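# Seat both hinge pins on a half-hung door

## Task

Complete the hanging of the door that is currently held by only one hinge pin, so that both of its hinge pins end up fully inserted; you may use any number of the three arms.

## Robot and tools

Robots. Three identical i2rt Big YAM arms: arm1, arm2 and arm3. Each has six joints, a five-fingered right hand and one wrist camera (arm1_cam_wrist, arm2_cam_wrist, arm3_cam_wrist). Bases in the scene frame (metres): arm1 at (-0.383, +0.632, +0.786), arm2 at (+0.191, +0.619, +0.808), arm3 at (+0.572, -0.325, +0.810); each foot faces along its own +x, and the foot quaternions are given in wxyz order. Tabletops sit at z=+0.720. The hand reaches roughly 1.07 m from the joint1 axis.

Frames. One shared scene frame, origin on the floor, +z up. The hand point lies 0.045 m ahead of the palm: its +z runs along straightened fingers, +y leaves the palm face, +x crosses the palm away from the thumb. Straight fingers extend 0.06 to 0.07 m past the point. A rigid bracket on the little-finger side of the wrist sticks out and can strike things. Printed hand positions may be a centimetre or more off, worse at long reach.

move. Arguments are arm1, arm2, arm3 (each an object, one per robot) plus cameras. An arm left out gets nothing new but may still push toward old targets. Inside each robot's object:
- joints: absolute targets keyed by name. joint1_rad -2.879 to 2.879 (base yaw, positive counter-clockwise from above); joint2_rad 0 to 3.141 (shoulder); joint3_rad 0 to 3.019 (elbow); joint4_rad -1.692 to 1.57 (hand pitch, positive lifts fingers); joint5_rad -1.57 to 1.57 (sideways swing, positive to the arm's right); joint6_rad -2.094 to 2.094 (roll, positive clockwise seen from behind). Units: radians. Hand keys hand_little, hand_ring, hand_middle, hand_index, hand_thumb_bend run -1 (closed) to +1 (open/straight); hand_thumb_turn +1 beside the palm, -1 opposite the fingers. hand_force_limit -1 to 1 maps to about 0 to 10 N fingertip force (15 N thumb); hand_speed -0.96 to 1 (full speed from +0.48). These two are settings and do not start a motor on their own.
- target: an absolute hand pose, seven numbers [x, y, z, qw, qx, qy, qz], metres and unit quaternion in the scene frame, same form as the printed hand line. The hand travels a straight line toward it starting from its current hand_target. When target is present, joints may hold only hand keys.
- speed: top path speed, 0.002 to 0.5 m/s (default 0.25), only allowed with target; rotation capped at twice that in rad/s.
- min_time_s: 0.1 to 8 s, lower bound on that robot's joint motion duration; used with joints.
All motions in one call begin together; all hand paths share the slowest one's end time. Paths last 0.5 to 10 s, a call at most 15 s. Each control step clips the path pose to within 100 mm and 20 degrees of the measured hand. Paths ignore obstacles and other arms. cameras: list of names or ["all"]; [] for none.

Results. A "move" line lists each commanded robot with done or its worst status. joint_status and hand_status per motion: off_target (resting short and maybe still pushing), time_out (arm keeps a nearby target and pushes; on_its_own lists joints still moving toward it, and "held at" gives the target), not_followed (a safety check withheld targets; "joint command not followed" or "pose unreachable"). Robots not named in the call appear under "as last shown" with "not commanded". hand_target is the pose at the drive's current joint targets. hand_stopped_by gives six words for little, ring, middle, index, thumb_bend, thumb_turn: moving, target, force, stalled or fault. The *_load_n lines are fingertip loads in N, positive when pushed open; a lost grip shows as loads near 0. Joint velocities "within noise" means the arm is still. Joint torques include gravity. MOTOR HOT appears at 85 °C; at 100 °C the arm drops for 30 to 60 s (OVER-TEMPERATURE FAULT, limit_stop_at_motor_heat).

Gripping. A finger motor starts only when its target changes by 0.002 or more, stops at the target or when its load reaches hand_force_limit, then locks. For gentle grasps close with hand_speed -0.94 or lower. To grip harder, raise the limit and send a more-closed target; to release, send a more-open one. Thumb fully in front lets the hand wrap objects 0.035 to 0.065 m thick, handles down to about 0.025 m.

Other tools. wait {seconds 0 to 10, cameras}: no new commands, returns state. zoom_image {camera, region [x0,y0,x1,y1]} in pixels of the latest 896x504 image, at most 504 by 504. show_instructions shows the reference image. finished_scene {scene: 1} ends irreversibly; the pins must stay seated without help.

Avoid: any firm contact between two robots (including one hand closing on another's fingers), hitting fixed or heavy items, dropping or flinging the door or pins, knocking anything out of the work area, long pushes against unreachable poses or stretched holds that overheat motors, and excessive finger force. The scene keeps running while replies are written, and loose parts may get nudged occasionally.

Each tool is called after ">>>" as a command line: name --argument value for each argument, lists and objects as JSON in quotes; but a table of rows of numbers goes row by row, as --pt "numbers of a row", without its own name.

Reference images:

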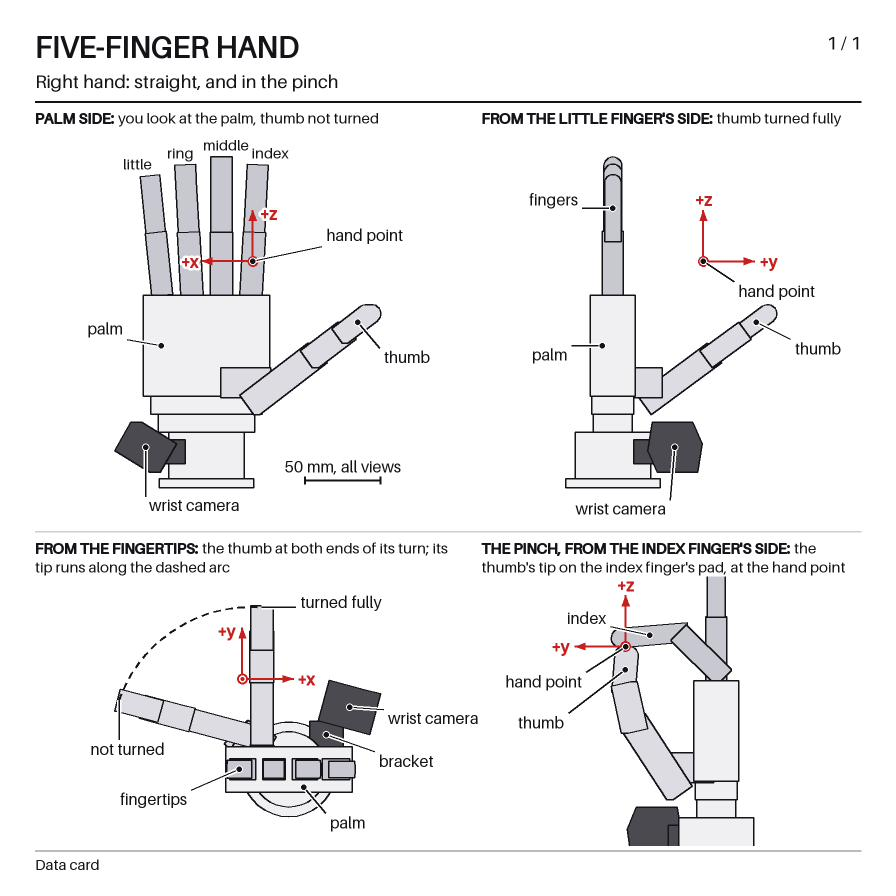

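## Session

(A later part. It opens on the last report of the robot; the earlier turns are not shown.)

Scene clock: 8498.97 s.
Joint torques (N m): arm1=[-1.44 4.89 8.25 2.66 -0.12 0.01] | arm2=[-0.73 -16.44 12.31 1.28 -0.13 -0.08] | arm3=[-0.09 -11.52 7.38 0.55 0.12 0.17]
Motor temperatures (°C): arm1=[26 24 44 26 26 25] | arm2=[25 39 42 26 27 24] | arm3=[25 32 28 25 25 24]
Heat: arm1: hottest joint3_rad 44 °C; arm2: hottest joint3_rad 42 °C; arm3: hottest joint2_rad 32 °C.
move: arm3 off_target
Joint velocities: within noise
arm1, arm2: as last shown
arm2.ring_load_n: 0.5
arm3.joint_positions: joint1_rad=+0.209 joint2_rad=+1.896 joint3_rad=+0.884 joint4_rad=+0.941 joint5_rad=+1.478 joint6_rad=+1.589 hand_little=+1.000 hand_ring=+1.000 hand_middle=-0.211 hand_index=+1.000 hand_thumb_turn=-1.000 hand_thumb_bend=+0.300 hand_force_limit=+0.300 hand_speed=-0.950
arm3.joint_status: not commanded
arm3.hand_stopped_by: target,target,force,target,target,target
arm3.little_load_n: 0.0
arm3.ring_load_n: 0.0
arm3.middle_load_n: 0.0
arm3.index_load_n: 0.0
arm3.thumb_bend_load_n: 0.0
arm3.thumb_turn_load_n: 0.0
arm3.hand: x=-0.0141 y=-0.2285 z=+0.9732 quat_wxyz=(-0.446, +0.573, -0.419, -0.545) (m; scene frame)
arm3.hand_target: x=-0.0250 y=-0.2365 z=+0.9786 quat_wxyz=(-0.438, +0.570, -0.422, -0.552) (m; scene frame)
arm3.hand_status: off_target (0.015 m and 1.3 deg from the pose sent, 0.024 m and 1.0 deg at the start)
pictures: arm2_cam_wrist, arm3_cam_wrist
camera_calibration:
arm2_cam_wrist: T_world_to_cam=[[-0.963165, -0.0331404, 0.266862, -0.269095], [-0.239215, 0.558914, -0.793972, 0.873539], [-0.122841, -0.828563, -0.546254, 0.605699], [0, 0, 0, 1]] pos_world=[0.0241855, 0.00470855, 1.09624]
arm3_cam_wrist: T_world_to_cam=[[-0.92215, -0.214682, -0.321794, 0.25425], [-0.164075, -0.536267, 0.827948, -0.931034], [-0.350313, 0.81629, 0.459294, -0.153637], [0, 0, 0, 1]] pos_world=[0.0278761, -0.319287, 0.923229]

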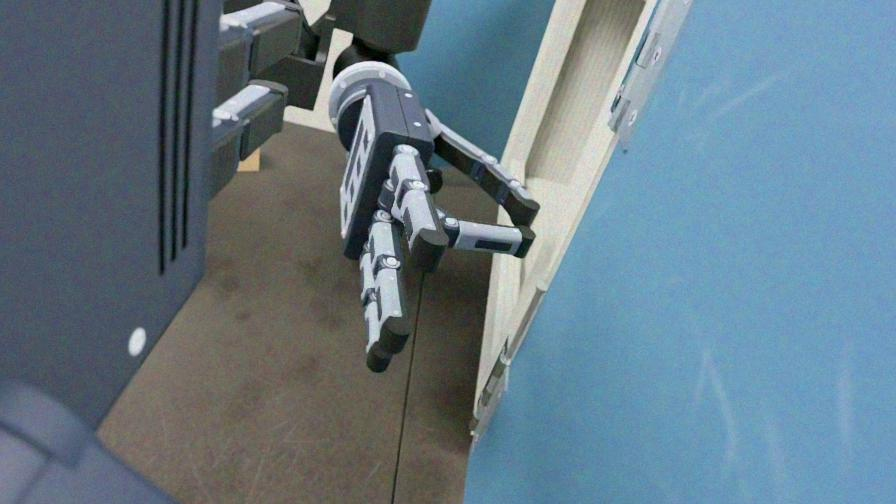

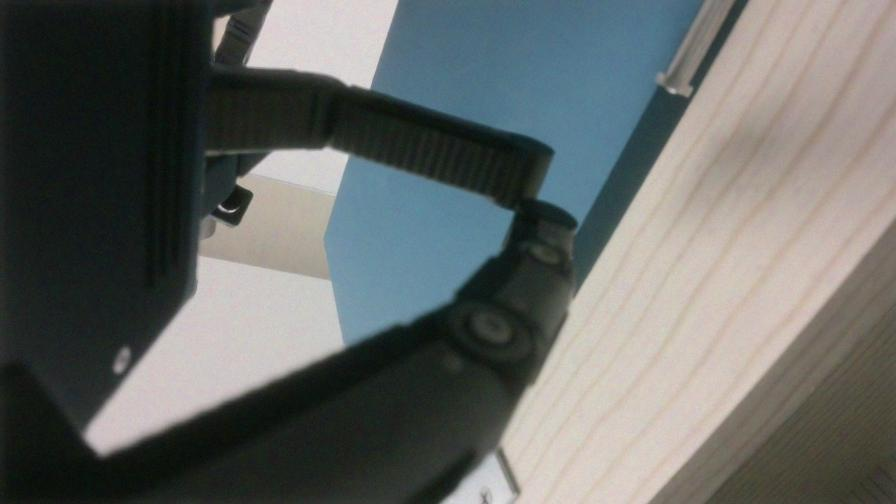

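>>> move --arm3 '{"target": [-0.0375, -0.2405, 0.9775, 0.438, -0.5707, 0.4229, 0.5511], "speed": 0.03}' --cameras '["arm2_cam_wrist", "arm3_cam_wrist"]'

>>> zoom_image --camera "arm2_cam_wrist" --region '[490, 220, 570, 320]'

Scene clock: 8517.47 s.
Joint torques (N m): arm1=[-1.44 4.89 8.25 2.63 -0.13 0] | arm2=[-0.67 -16.56 12.33 1.26 -0.13 -0.09] | arm3=[-0.15 -10.99 7.69 0.53 0.13 0.16]
Motor temperatures (°C): arm1=[26 24 44 26 26 25] | arm2=[25 39 42 26 27 24] | arm3=[25 32 30 25 25 24]
Heat: arm1: hottest joint3_rad 44 °C; arm2: hottest joint3_rad 42 °C; arm3: hottest joint2_rad 32 °C.
move: arm3 off_target
Joint velocities: within noise
arm1, arm2: as last shown
arm2.ring_load_n: 0.0
arm3.joint_positions: joint1_rad=+0.213 joint2_rad=+1.907 joint3_rad=+0.920 joint4_rad=+0.926 joint5_rad=+1.481 joint6_rad=+1.589 hand_little=+1.000 hand_ring=+1.000 hand_middle=-0.211 hand_index=+1.000 hand_thumb_turn=-1.000 hand_thumb_bend=+0.300 hand_force_limit=+0.300 hand_speed=-0.950
arm3.joint_status: not commanded
arm3.hand_stopped_by: target,target,force,target,target,target
arm3.little_load_n: 0.0
arm3.ring_load_n: 0.0
arm3.middle_load_n: 0.0
arm3.index_load_n: 0.0
arm3.thumb_bend_load_n: 0.0
arm3.thumb_turn_load_n: 0.0
arm3.hand: x=-0.0253 y=-0.2325 z=+0.9778 quat_wxyz=(-0.444, +0.571, -0.422, -0.547) (m; scene frame)
arm3.hand_target: x=-0.0370 y=-0.2406 z=+0.9775 quat_wxyz=(-0.438, +0.570, -0.422, -0.552) (m; scene frame)
arm3.hand_status: off_target (0.015 m and 0.8 deg from the pose sent, 0.027 m and 1.3 deg at the start)
pictures: arm2_cam_wrist, arm3_cam_wrist
camera_calibration:
arm2_cam_wrist: T_world_to_cam=[[-0.963165, -0.0331404, 0.266862, -0.269095], [-0.239215, 0.558914, -0.793972, 0.873539], [-0.122841, -0.828563, -0.546254, 0.605699], [0, 0, 0, 1]] pos_world=[0.0241855, 0.00470855, 1.09624]
arm3_cam_wrist: T_world_to_cam=[[-0.92492, -0.216173, -0.312717, 0.235206], [-0.155577, -0.535317, 0.8302, -0.940472], [-0.346869, 0.81652, 0.461494, -0.158381], [0, 0, 0, 1]] pos_world=[0.0162928, -0.323285, 0.927424]

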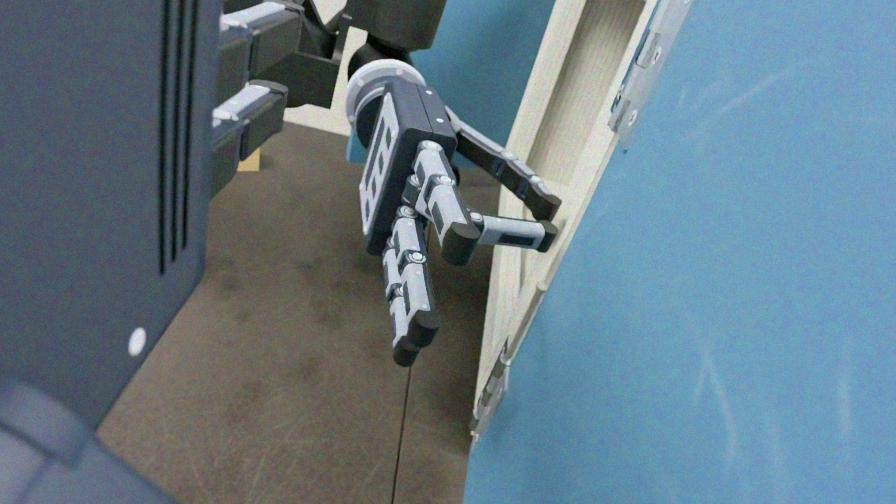

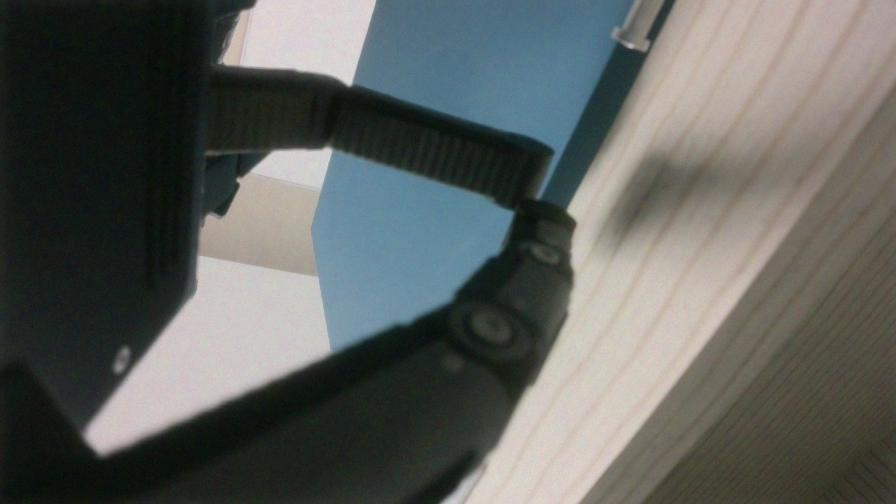

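Scaled by 5.040.

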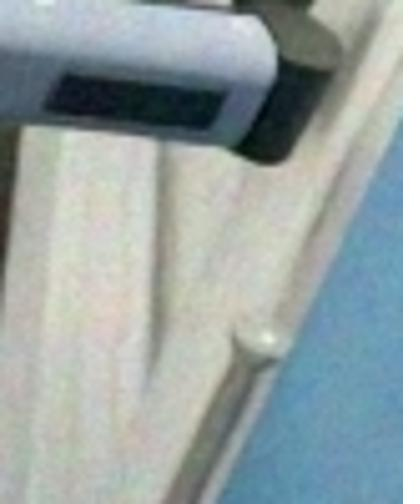

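>>> move --arm3 '{"target": [-0.0410, -0.2406, 0.962, 0.438, -0.5707, 0.4229, 0.5511], "speed": 0.02}' --cameras '["arm2_cam_wrist", "arm3_cam_wrist"]'

>>> zoom_image --camera "arm2_cam_wrist" --region '[500, 225, 570, 305]'

Scene clock: 8534.63 s.
Joint torques (N m): arm1=[-1.44 4.89 8.25 2.65 -0.12 0] | arm2=[-0.62 -16.44 12.34 1.25 -0.14 -0.09] | arm3=[-0.15 -11.22 7.53 1.01 0.12 0.16]
Motor temperatures (°C): arm1=[26 24 44 26 26 25] | arm2=[25 39 42 26 27 24] | arm3=[25 31 30 25 25 24]
Heat: arm1: hottest joint3_rad 44 °C; arm2: hottest joint3_rad 42 °C; arm3: hottest joint2_rad 31 °C.
move: arm3 off_target
Joint velocities: within noise
arm1, arm2: as last shown
arm2.thumb_bend_load_n: 0.5
arm3.joint_positions: joint1_rad=+0.213 joint2_rad=+1.946 joint3_rad=+0.930 joint4_rad=+0.926 joint5_rad=+1.481 joint6_rad=+1.606 hand_little=+1.000 hand_ring=+1.000 hand_middle=-0.211 hand_index=+1.000 hand_thumb_turn=-1.000 hand_thumb_bend=+0.300 hand_force_limit=+0.300 hand_speed=-0.950
arm3.joint_status: not commanded
arm3.hand_stopped_by: target,target,force,target,target,target
arm3.little_load_n: 0.0
arm3.ring_load_n: 0.0
arm3.middle_load_n: 0.0
arm3.index_load_n: 0.0
arm3.thumb_bend_load_n: 0.0
arm3.thumb_turn_load_n: 0.0
arm3.hand: x=-0.0289 y=-0.2331 z=+0.9607 quat_wxyz=(-0.447, +0.574, -0.419, -0.544) (m; scene frame)
arm3.hand_target: x=-0.0404 y=-0.2407 z=+0.9619 quat_wxyz=(-0.438, +0.571, -0.423, -0.551) (m; scene frame)
arm3.hand_status: off_target (0.014 m and 1.4 deg from the pose sent, 0.024 m and 0.8 deg at the start)
pictures: arm2_cam_wrist, arm3_cam_wrist
camera_calibration:
arm2_cam_wrist: T_world_to_cam=[[-0.963165, -0.0331404, 0.266862, -0.269095], [-0.239215, 0.558914, -0.793972, 0.873539], [-0.122841, -0.828563, -0.546254, 0.605699], [0, 0, 0, 1]] pos_world=[0.0241855, 0.00470855, 1.09624]
arm3_cam_wrist: T_world_to_cam=[[-0.920889, -0.215884, -0.324588, 0.237943], [-0.166187, -0.535783, 0.827839, -0.925348], [-0.352626, 0.816291, 0.45752, -0.147658], [0, 0, 0, 1]] pos_world=[0.0132697, -0.323886, 0.910829]

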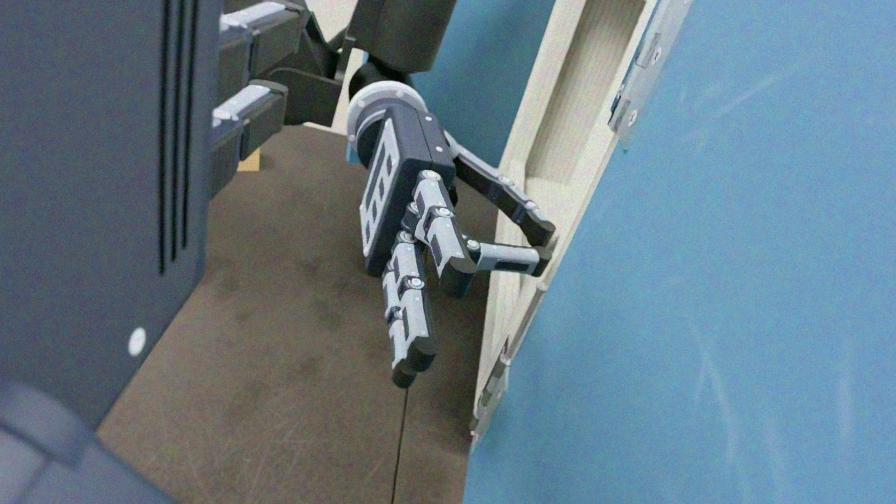

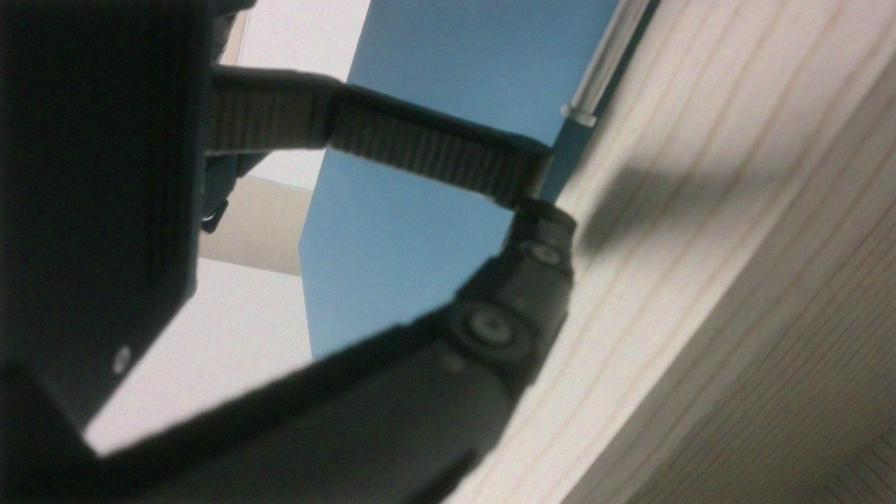

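Scaled by 6.300.

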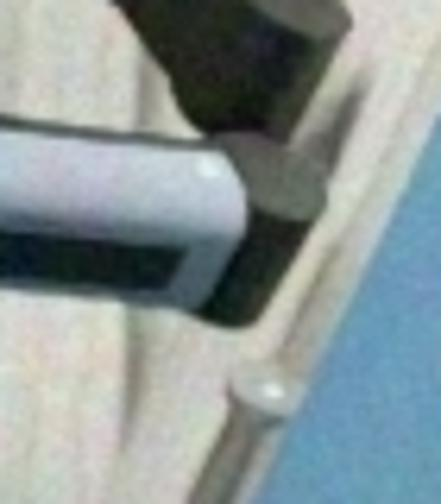

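>>> zoom_image --camera "arm3_cam_wrist" --region '[480, 60, 640, 220]'

Scaled by 3.150.

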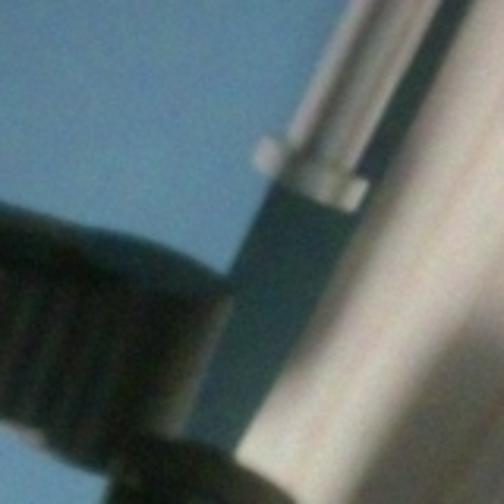

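>>> move --arm3 '{"target": [-0.0455, -0.2407, 0.9605, 0.438, -0.5707, 0.4229, 0.5511], "speed": 0.02}' --cameras '["arm2_cam_wrist", "arm3_cam_wrist"]'

>>> zoom_image --camera "arm2_cam_wrist" --region '[500, 225, 570, 305]'

>>> zoom_image --camera "arm3_cam_wrist" --region '[480, 60, 640, 220]'

Scene clock: 8613.83 s.
Joint torques (N m): arm1=[-1.44 4.84 8.27 2.65 -0.12 0.01] | arm2=[-0.62 -16.67 12.33 1.26 -0.13 -0.1] | arm3=[-0.32 -11.22 7.61 0.91 0.07 0.14]
Motor temperatures (°C): arm1=[26 24 44 26 26 25] | arm2=[25 39 42 26 27 24] | arm3=[25 30 31 25 25 24]
Heat: arm1: hottest joint3_rad 44 °C; arm2: hottest joint3_rad 42 °C; arm3: hottest joint3_rad 31 °C.
move: arm3 off_target
Joint velocities: within noise
arm1, arm2: as last shown
arm2.thumb_bend_load_n: 0.0
arm3.joint_positions: joint1_rad=+0.213 joint2_rad=+1.954 joint3_rad=+0.943 joint4_rad=+0.926 joint5_rad=+1.481 joint6_rad=+1.608 hand_little=+1.000 hand_ring=+1.000 hand_middle=-0.211 hand_index=+1.000 hand_thumb_turn=-1.000 hand_thumb_bend=+0.300 hand_force_limit=+0.300 hand_speed=-0.950
arm3.joint_status: not commanded
arm3.hand_stopped_by: target,target,force,target,target,target
arm3.little_load_n: 0.0
arm3.ring_load_n: 0.0
arm3.middle_load_n: 0.0
arm3.index_load_n: 0.0
arm3.thumb_bend_load_n: -0.5
arm3.thumb_turn_load_n: 0.0
arm3.hand: x=-0.0330 y=-0.2338 z=+0.9611 quat_wxyz=(-0.445, +0.573, -0.421, -0.546) (m; scene frame)
arm3.hand_target: x=-0.0449 y=-0.2408 z=+0.9605 quat_wxyz=(-0.438, +0.571, -0.423, -0.551) (m; scene frame)
arm3.hand_status: off_target (0.014 m and 1.0 deg from the pose sent, 0.018 m and 1.4 deg at the start)
pictures: arm2_cam_wrist, arm3_cam_wrist
camera_calibration:
arm2_cam_wrist: T_world_to_cam=[[-0.963165, -0.0331404, 0.266862, -0.269095], [-0.239215, 0.558914, -0.793972, 0.873539], [-0.122841, -0.828563, -0.546254, 0.605699], [0, 0, 0, 1]] pos_world=[0.0241855, 0.00470855, 1.09624]
arm3_cam_wrist: T_world_to_cam=[[-0.923169, -0.216328, -0.317744, 0.227365], [-0.160281, -0.53469, 0.829709, -0.92803], [-0.349384, 0.81689, 0.458935, -0.149885], [0, 0, 0, 1]] pos_world=[0.00878265, -0.324583, 0.911026]

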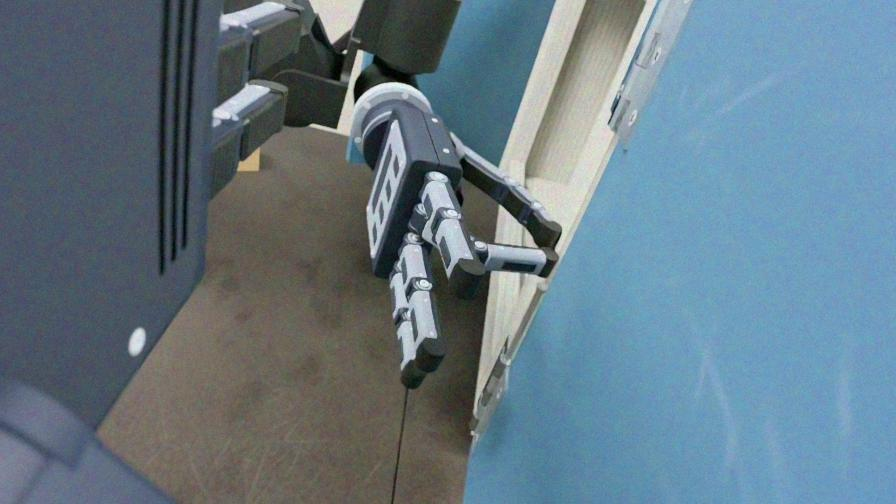

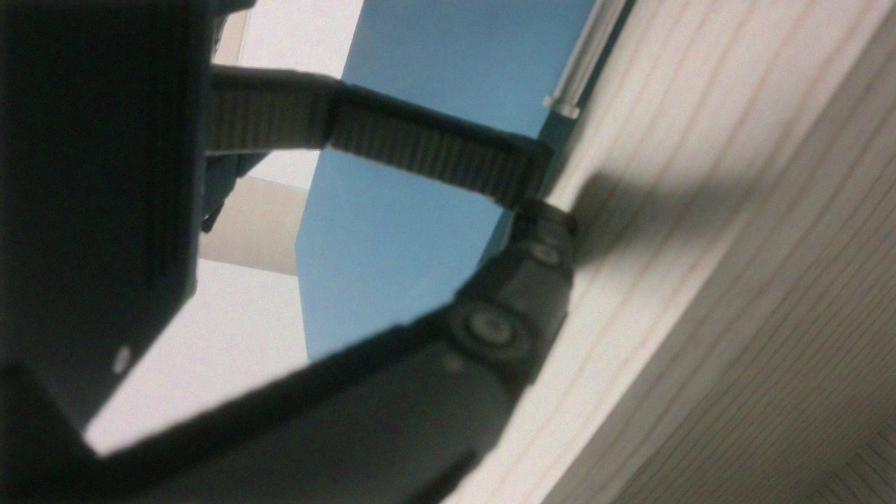

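Scaled by 6.300.

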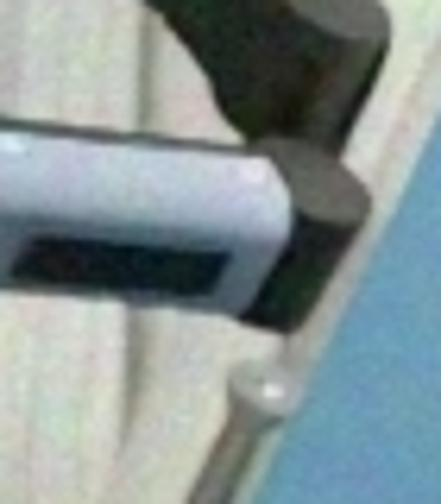

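Scaled by 3.150.

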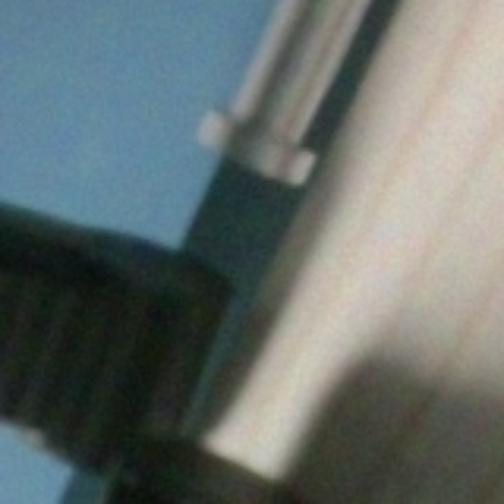

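>>> move --arm3 '{"target": [-0.0449, -0.2408, 0.9490, 0.438, -0.571, 0.423, 0.551], "speed": 0.01}' --cameras '["arm2_cam_wrist", "arm3_cam_wrist"]'

>>> zoom_image --camera "arm2_cam_wrist" --region '[500, 235, 570, 315]'

>>> zoom_image --camera "arm3_cam_wrist" --region '[480, 60, 640, 220]'

Scene clock: 8636.80 s.
Joint torques (N m): arm1=[-1.44 4.84 8.25 2.66 -0.12 0.01] | arm2=[-0.62 -16.62 12.33 1.28 -0.13 -0.09] | arm3=[-0.26 -10.93 7.28 1.07 0.09 0.1]
Motor temperatures (°C): arm1=[26 24 44 26 26 25] | arm2=[25 39 42 26 27 24] | arm3=[25 30 32 25 25 24]
Heat: arm1: hottest joint3_rad 44 °C; arm2: hottest joint3_rad 42 °C; arm3: hottest joint3_rad 32 °C.
move: arm3 off_target
Joint velocities: within noise
arm1.joint_positions: joint1_rad=+0.341 joint2_rad=+0.633 joint3_rad=+1.483 joint4_rad=-1.120 joint5_rad=+0.125 joint6_rad=-1.102 hand_little=+1.000 hand_ring=+1.000 hand_middle=+1.000 hand_index=+1.000 hand_thumb_turn=+1.000 hand_thumb_bend=+1.000 hand_force_limit=+0.000 hand_speed=-0.800
arm1.joint_status: not commanded
arm1.hand_stopped_by: target,target,target,target,target,target
arm1.little_load_n: 0.0
arm1.ring_load_n: 0.0
arm1.middle_load_n: 0.0
arm1.index_load_n: 0.0
arm1.thumb_bend_load_n: 0.0
arm1.thumb_turn_load_n: 0.0
arm1.hand: x=-0.3319 y=+0.3842 z=+1.3607 quat_wxyz=(+0.238, +0.532, -0.590, +0.559) (m; scene frame)
arm1.hand_target: x=-0.3302 y=+0.3853 z=+1.3736 quat_wxyz=(+0.239, +0.526, -0.580, +0.574) (m; scene frame)
arm1.hand_status: not commanded
arm2.joint_positions: joint1_rad=-0.090 joint2_rad=+1.705 joint3_rad=+1.103 joint4_rad=+0.552 joint5_rad=-0.237 joint6_rad=-1.574 hand_little=+1.000 hand_ring=+1.000 hand_middle=+1.000 hand_index=+1.000 hand_thumb_turn=+1.000 hand_thumb_bend=+1.000 hand_force_limit=+0.000 hand_speed=+0.300
arm2.joint_status: not commanded
arm2.hand_stopped_by: target,target,target,target,target,target
arm2.little_load_n: 0.0
arm2.ring_load_n: 0.0
arm2.middle_load_n: 0.0
arm2.index_load_n: 0.0
arm2.thumb_bend_load_n: 0.0
arm2.thumb_turn_load_n: 0.0
arm2.hand: x=+0.0111 y=-0.0911 z=+1.0368 quat_wxyz=(+0.478, +0.511, -0.516, +0.494) (m; scene frame)
arm2.hand_target: x=+0.0005 y=-0.0977 z=+1.0750 quat_wxyz=(+0.500, +0.500, -0.500, +0.500) (m; scene frame)
arm2.hand_status: not commanded
arm3.joint_positions: joint1_rad=+0.213 joint2_rad=+1.972 joint3_rad=+0.945 joint4_rad=+0.926 joint5_rad=+1.482 joint6_rad=+1.631 hand_little=+1.000 hand_ring=+1.000 hand_middle=-0.211 hand_index=+1.000 hand_thumb_turn=-1.000 hand_thumb_bend=+0.300 hand_force_limit=+0.300 hand_speed=-0.950
arm3.joint_status: not commanded
arm3.hand_stopped_by: target,target,force,target,target,target
arm3.little_load_n: 0.5
arm3.ring_load_n: 0.0
arm3.middle_load_n: 0.0
arm3.index_load_n: 0.0
arm3.thumb_bend_load_n: 0.0
arm3.thumb_turn_load_n: -0.5
arm3.hand: x=-0.0332 y=-0.2337 z=+0.9529 quat_wxyz=(-0.443, +0.571, -0.423, -0.547) (m; scene frame)
arm3.hand_target: x=-0.0443 y=-0.2409 z=+0.9489 quat_wxyz=(-0.438, +0.571, -0.423, -0.551) (m; scene frame)
arm3.hand_status: off_target (0.014 m and 0.7 deg from the pose sent, 0.018 m and 1.0 deg at the start)
pictures: arm2_cam_wrist, arm3_cam_wrist
camera_calibration:
arm2_cam_wrist: T_world_to_cam=[[-0.963165, -0.0331404, 0.266862, -0.269095], [-0.239215, 0.558914, -0.793972, 0.873539], [-0.122841, -0.828563, -0.546254, 0.605699], [0, 0, 0, 1]] pos_world=[0.0241855, 0.00470855, 1.09624]
arm3_cam_wrist: T_world_to_cam=[[-0.925293, -0.216722, -0.311232, 0.218328], [-0.155371, -0.532, 0.832368, -0.923003], [-0.345967, 0.81854, 0.458583, -0.145434], [0, 0, 0, 1]] pos_world=[0.0082945, -0.324678, 0.902922]

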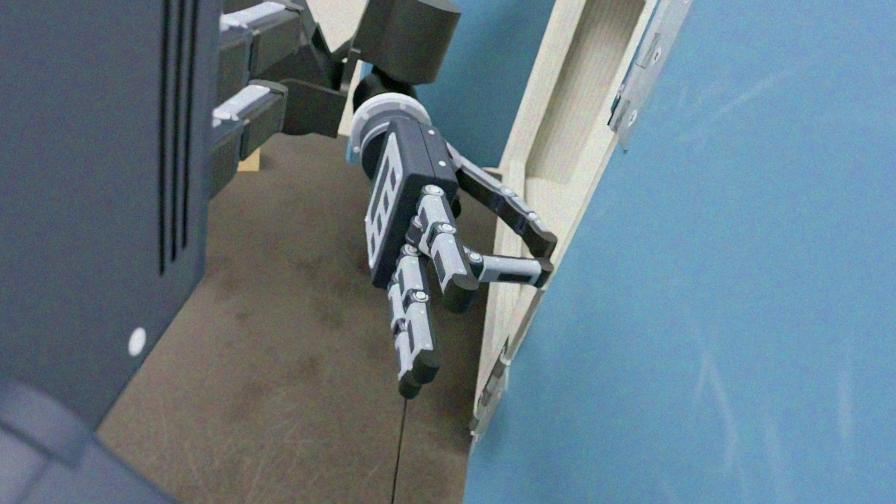

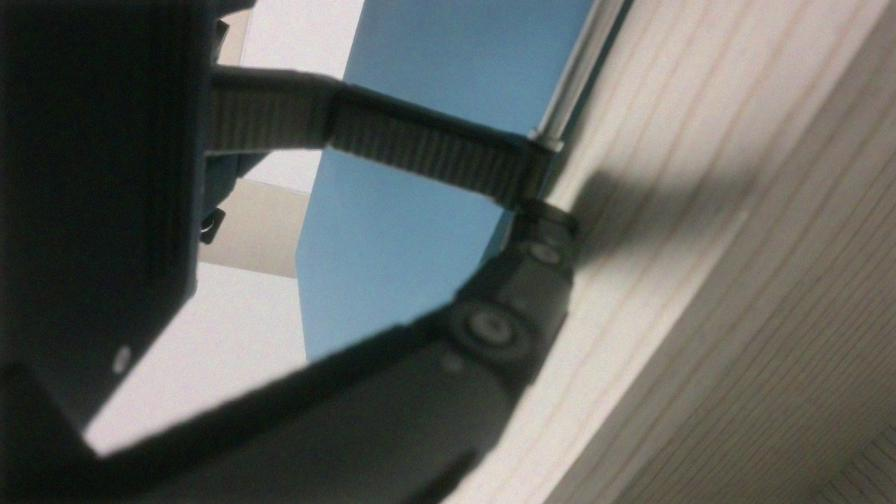

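Scaled by 6.300.

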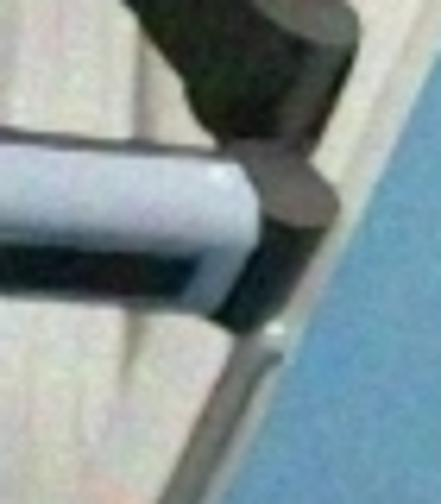

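Scaled by 3.150.

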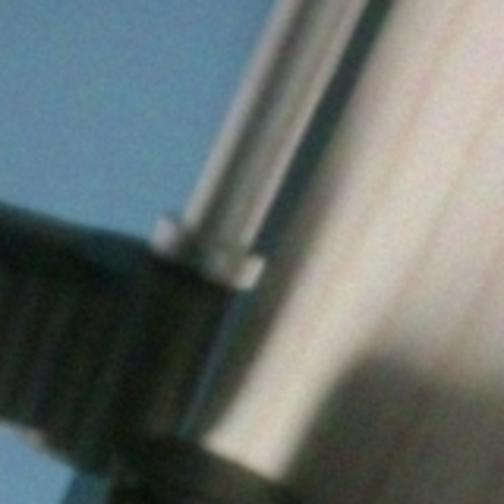

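>>> move --arm3 '{"target": [-0.0450, -0.2395, 0.9390, 0.438, -0.571, 0.423, 0.551], "speed": 0.01}' --cameras '["arm2_cam_wrist", "arm3_cam_wrist"]'

>>> zoom_image --camera "arm2_cam_wrist" --region '[490, 245, 570, 375]'

>>> zoom_image --camera "arm3_cam_wrist" --region '[480, 60, 640, 220]'

Scene clock: 8683.27 s.
Joint torques (N m): arm1=[-1.44 4.84 8.27 2.65 -0.12 0.01] | arm2=[-0.56 -16.62 12.33 1.26 -0.13 -0.09] | arm3=[-0.44 -10.11 6.97 1.13 -0.11 -0.06]
Motor temperatures (°C): arm1=[26 24 44 26 26 25] | arm2=[25 39 42 26 27 24] | arm3=[25 30 33 25 25 24]
Heat: arm1: hottest joint3_rad 44 °C; arm2: hottest joint3_rad 42 °C; arm3: hottest joint3_rad 33 °C.
move: arm3 off_target
Joint velocities: within noise
arm1, arm2: as last shown
arm3.joint_positions: joint1_rad=+0.213 joint2_rad=+1.980 joint3_rad=+0.949 joint4_rad=+0.926 joint5_rad=+1.485 joint6_rad=+1.664 hand_little=+1.000 hand_ring=+1.000 hand_middle=-0.211 hand_index=+1.000 hand_thumb_turn=-1.000 hand_thumb_bend=+0.300 hand_force_limit=+0.300 hand_speed=-0.950
arm3.joint_status: not commanded
arm3.hand_stopped_by: target,target,force,target,target,target
arm3.little_load_n: 0.0
arm3.ring_load_n: 0.0
arm3.middle_load_n: 0.0
arm3.index_load_n: 0.0
arm3.thumb_bend_load_n: 0.0
arm3.thumb_turn_load_n: 0.0
arm3.hand: x=-0.0331 y=-0.2333 z=+0.9520 quat_wxyz=(-0.435, +0.564, -0.432, -0.552) (m; scene frame)
arm3.hand_target: x=-0.0441 y=-0.2396 z=+0.9391 quat_wxyz=(-0.437, +0.572, -0.424, -0.550) (m; scene frame)
arm3.hand_status: off_target (0.019 m and 1.4 deg from the pose sent, 0.019 m and 0.7 deg at the start)
pictures: arm2_cam_wrist, arm3_cam_wrist
camera_calibration:
arm2_cam_wrist: T_world_to_cam=[[-0.963165, -0.0331404, 0.266862, -0.269095], [-0.239215, 0.558914, -0.793972, 0.873539], [-0.122841, -0.828563, -0.546254, 0.605699], [0, 0, 0, 1]] pos_world=[0.0241855, 0.00470855, 1.09624]
arm3_cam_wrist: T_world_to_cam=[[-0.934563, -0.215403, -0.283184, 0.191528], [-0.133544, -0.52536, 0.840335, -0.927351], [-0.329785, 0.823164, 0.462216, -0.14708], [0, 0, 0, 1]] pos_world=[0.00664811, -0.324866, 0.901506]

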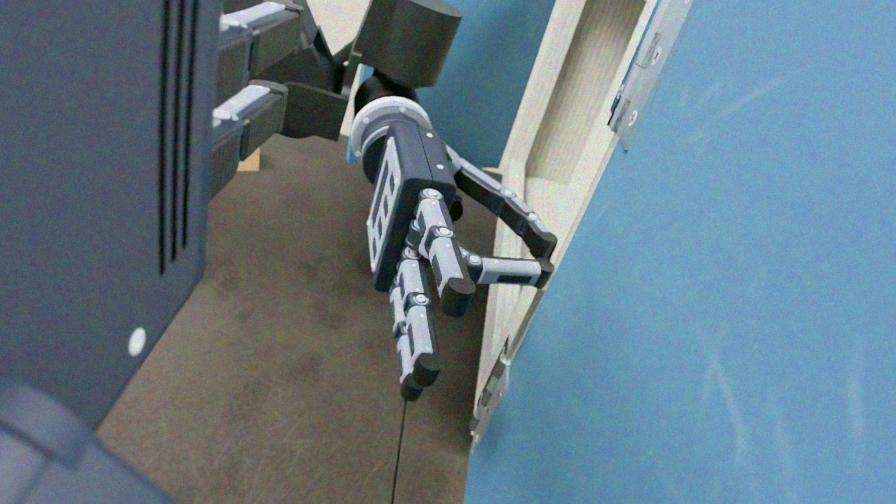

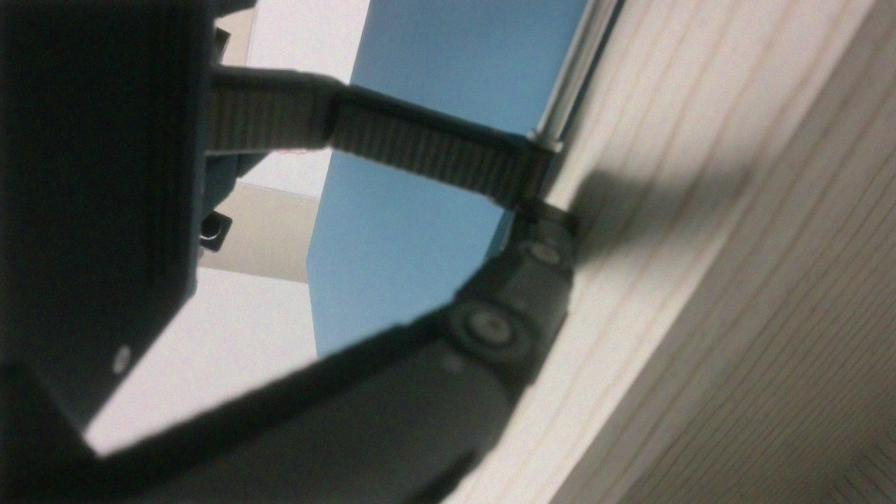

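Scaled by 3.877.

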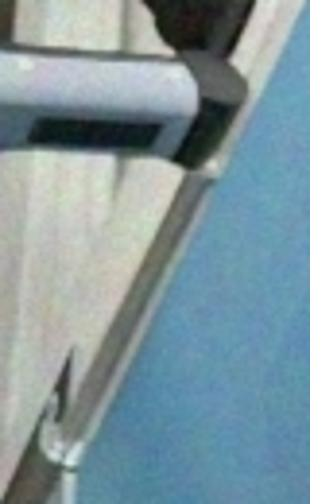

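Scaled by 3.150.

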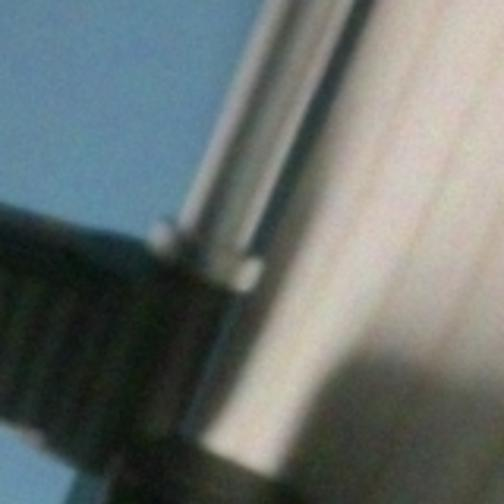

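>>> move --arm3 '{"target": [-0.0450, -0.2395, 0.9290, 0.438, -0.571, 0.423, 0.551], "speed": 0.01}' --cameras '["arm2_cam_wrist", "arm3_cam_wrist"]'

>>> zoom_image --camera "arm2_cam_wrist" --region '[490, 245, 570, 375]'

>>> zoom_image --camera "arm3_cam_wrist" --region '[480, 60, 640, 220]'

Scene clock: 8700.03 s.
Joint torques (N m): arm1=[-1.44 4.84 8.27 2.65 -0.13 0.01] | arm2=[-0.62 -16.56 12.36 1.26 -0.13 -0.09] | arm3=[-0.44 -9.52 6.58 0.98 -0.29 -0.22]
Motor temperatures (°C): arm1=[26 24 44 26 26 25] | arm2=[25 39 42 26 27 24] | arm3=[25 31 33 25 25 24]
Heat: arm1: hottest joint3_rad 44 °C; arm2: hottest joint3_rad 42 °C; arm3: hottest joint3_rad 33 °C.
move: arm3 off_target
Joint velocities: within noise
arm1, arm2: as last shown
arm1.ring_load_n: -0.5
arm3.joint_positions: joint1_rad=+0.213 joint2_rad=+1.991 joint3_rad=+0.954 joint4_rad=+0.941 joint5_rad=+1.490 joint6_rad=+1.689 hand_little=+1.000 hand_ring=+1.000 hand_middle=-0.211 hand_index=+1.000 hand_thumb_turn=-1.000 hand_thumb_bend=+0.300 hand_force_limit=+0.300 hand_speed=-0.950
arm3.joint_status: not commanded
arm3.hand_stopped_by: target,target,force,target,target,target
arm3.little_load_n: 0.0
arm3.ring_load_n: 0.0
arm3.middle_load_n: -1.0
arm3.index_load_n: 0.0
arm3.thumb_bend_load_n: 0.0
arm3.thumb_turn_load_n: -0.5
arm3.hand: x=-0.0325 y=-0.2328 z=+0.9509 quat_wxyz=(-0.428, +0.556, -0.443, -0.559) (m; scene frame)
arm3.hand_target: x=-0.0434 y=-0.2396 z=+0.9291 quat_wxyz=(-0.437, +0.572, -0.424, -0.550) (m; scene frame)
arm3.hand_status: off_target (0.026 m and 3.2 deg from the pose sent, 0.027 m and 1.3 deg at the start)
pictures: arm2_cam_wrist, arm3_cam_wrist
camera_calibration:
arm2_cam_wrist: T_world_to_cam=[[-0.963165, -0.0331404, 0.266862, -0.269095], [-0.239215, 0.558914, -0.793972, 0.873539], [-0.122841, -0.828563, -0.546254, 0.605699], [0, 0, 0, 1]] pos_world=[0.0241855, 0.00470855, 1.09624]
arm3_cam_wrist: T_world_to_cam=[[-0.944235, -0.212371, -0.25163, 0.162247], [-0.109194, -0.518997, 0.847773, -0.930857], [-0.310638, 0.827974, 0.466866, -0.14952], [0, 0, 0, 1]] pos_world=[0.00510846, -0.324856, 0.899787]

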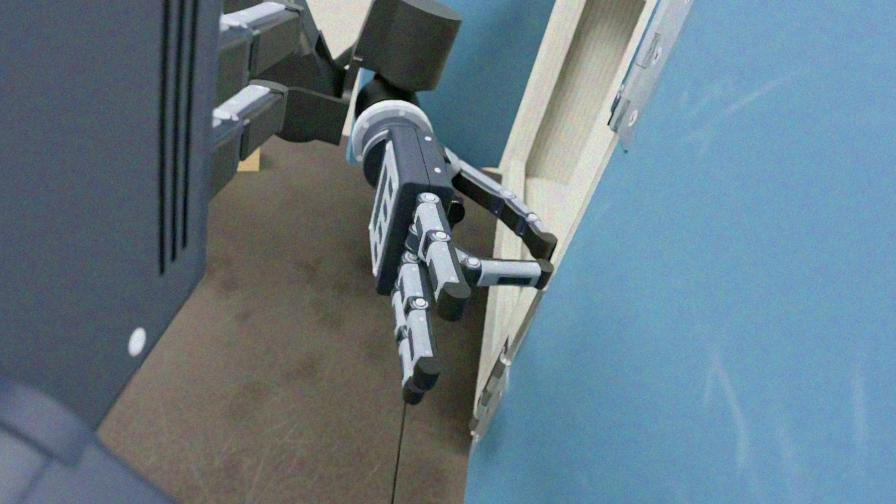

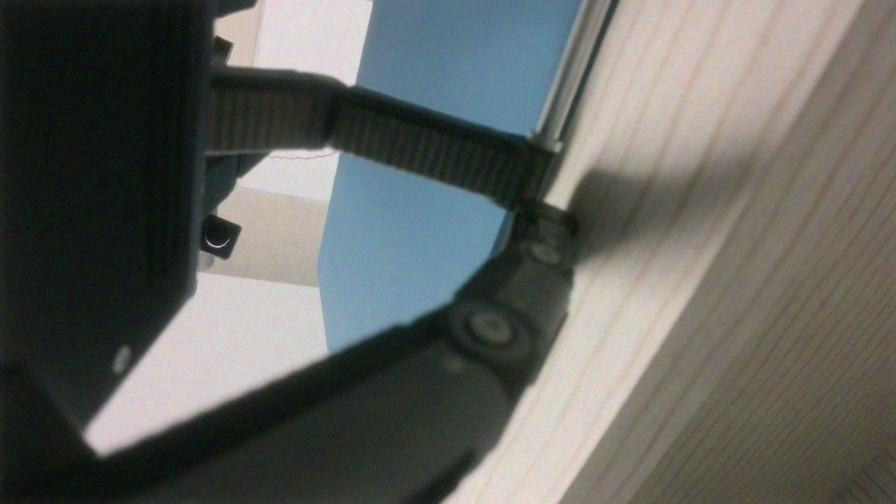

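Scaled by 3.877.

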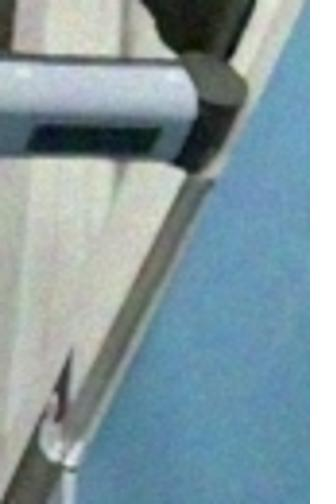

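Scaled by 3.150.

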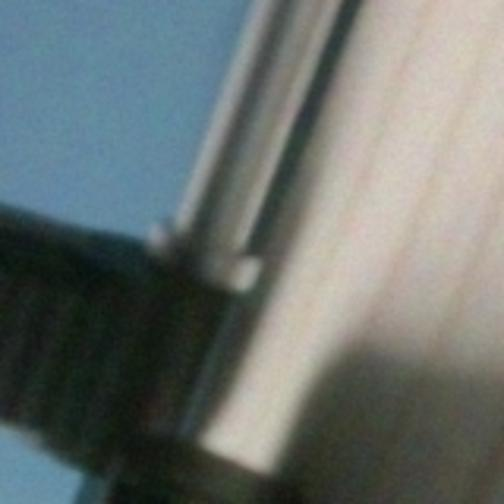

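>>> zoom_image --camera "arm2_cam_wrist" --region '[455, 335, 535, 455]'

>>> zoom_image --camera "arm2_cam_wrist" --region '[590, 0, 710, 160]'

Scaled by 4.200.

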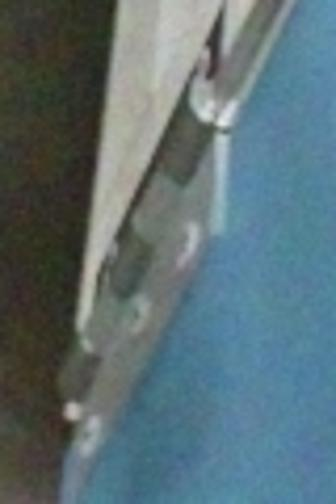

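Scaled by 3.150.

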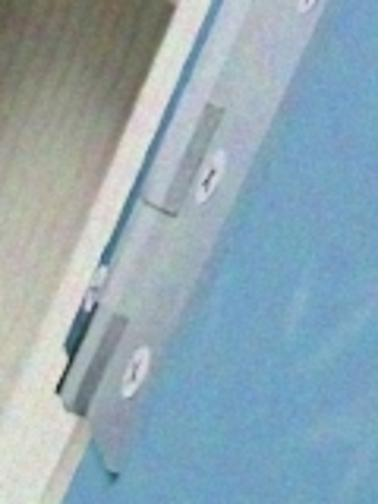

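>>> zoom_image --camera "arm2_cam_wrist" --region '[480, 340, 530, 400]'

>>> zoom_image --camera "arm2_cam_wrist" --region '[465, 385, 515, 445]'

Scaled by 8.400.

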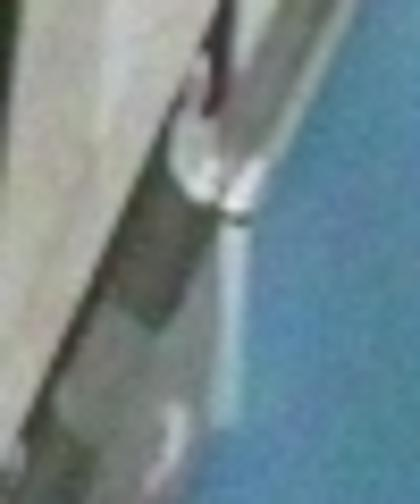

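Scaled by 8.400.

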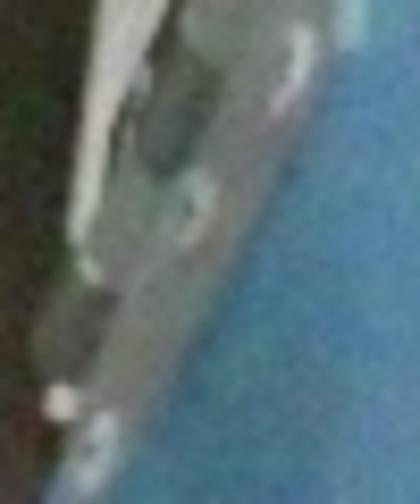

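>>> move --arm3 '{"joints": {"joint1_rad": 0.199}, "min_time_s": 2}' --cameras '["arm2_cam_wrist", "arm3_cam_wrist"]'

>>> zoom_image --camera "arm2_cam_wrist" --region '[490, 245, 570, 375]'

>>> zoom_image --camera "arm3_cam_wrist" --region '[480, 60, 640, 220]'

Scene clock: 8759.13 s.
Joint torques (N m): arm1=[-1.44 4.89 8.25 2.66 -0.12 0.01] | arm2=[-0.62 -16.5 12.31 1.29 -0.13 -0.09] | arm3=[-1.73 -9.47 6.6 0.95 -0.29 -0.21]
Motor temperatures (°C): arm1=[26 24 44 26 26 25] | arm2=[25 39 42 26 27 24] | arm3=[25 29 31 25 25 25]
Heat: arm1: hottest joint3_rad 44 °C; arm2: hottest joint3_rad 42 °C; arm3: hottest joint3_rad 31 °C.
move: arm3 done
Joint velocities: within noise
arm1, arm2: as last shown
arm1.ring_load_n: 0.0
arm1.thumb_turn_load_n: 0.5
arm3.joint_positions: joint1_rad=+0.210 joint2_rad=+1.991 joint3_rad=+0.954 joint4_rad=+0.941 joint5_rad=+1.490 joint6_rad=+1.689 hand_little=+1.000 hand_ring=+1.000 hand_middle=-0.211 hand_index=+1.000 hand_thumb_turn=-1.000 hand_thumb_bend=+0.300 hand_force_limit=+0.300 hand_speed=-0.950
arm3.joint_status: all done
arm3.hand_stopped_by: target,target,force,target,target,target
arm3.little_load_n: 0.0
arm3.ring_load_n: 0.0
arm3.middle_load_n: -1.0
arm3.index_load_n: 0.0
arm3.thumb_bend_load_n: 0.0
arm3.thumb_turn_load_n: 0.0
arm3.hand: x=-0.0322 y=-0.2305 z=+0.9509 quat_wxyz=(-0.429, +0.555, -0.444, -0.558) (m; scene frame)
arm3.hand_target: x=-0.0415 y=-0.2267 z=+0.9291 quat_wxyz=(-0.443, +0.567, -0.430, -0.545) (m; scene frame)
arm3.hand_status: not commanded
pictures: arm2_cam_wrist, arm3_cam_wrist
camera_calibration:
arm2_cam_wrist: T_world_to_cam=[[-0.963165, -0.0331404, 0.266862, -0.269095], [-0.239215, 0.558914, -0.793972, 0.873539], [-0.122841, -0.828563, -0.546254, 0.605699], [0, 0, 0, 1]] pos_world=[0.0241855, 0.00470855, 1.09624]
arm3_cam_wrist: T_world_to_cam=[[-0.945054, -0.208702, -0.251628, 0.163902], [-0.111216, -0.518546, 0.847786, -0.929572], [-0.307415, 0.829189, 0.466842, -0.150943], [0, 0, 0, 1]] pos_world=[0.00511057, -0.322658, 0.899787]

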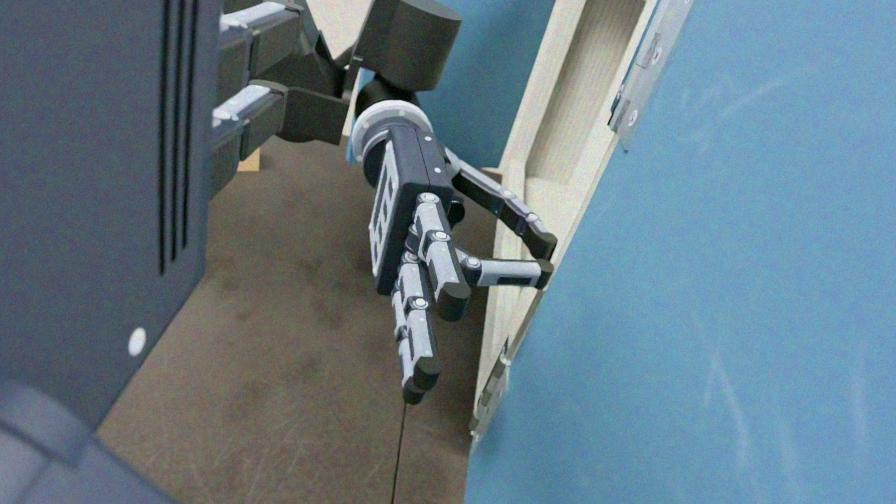

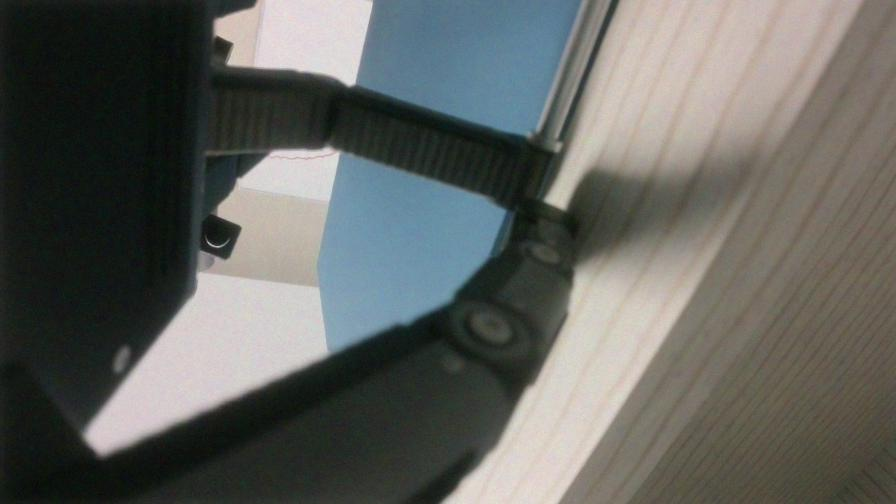

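Scaled by 3.877.

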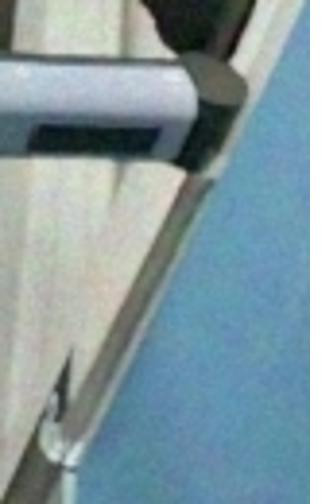

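Scaled by 3.150.

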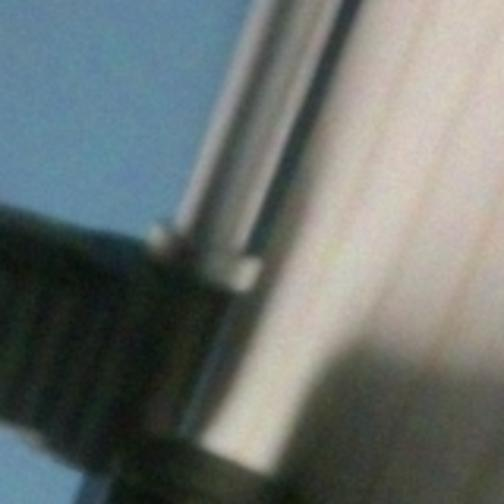

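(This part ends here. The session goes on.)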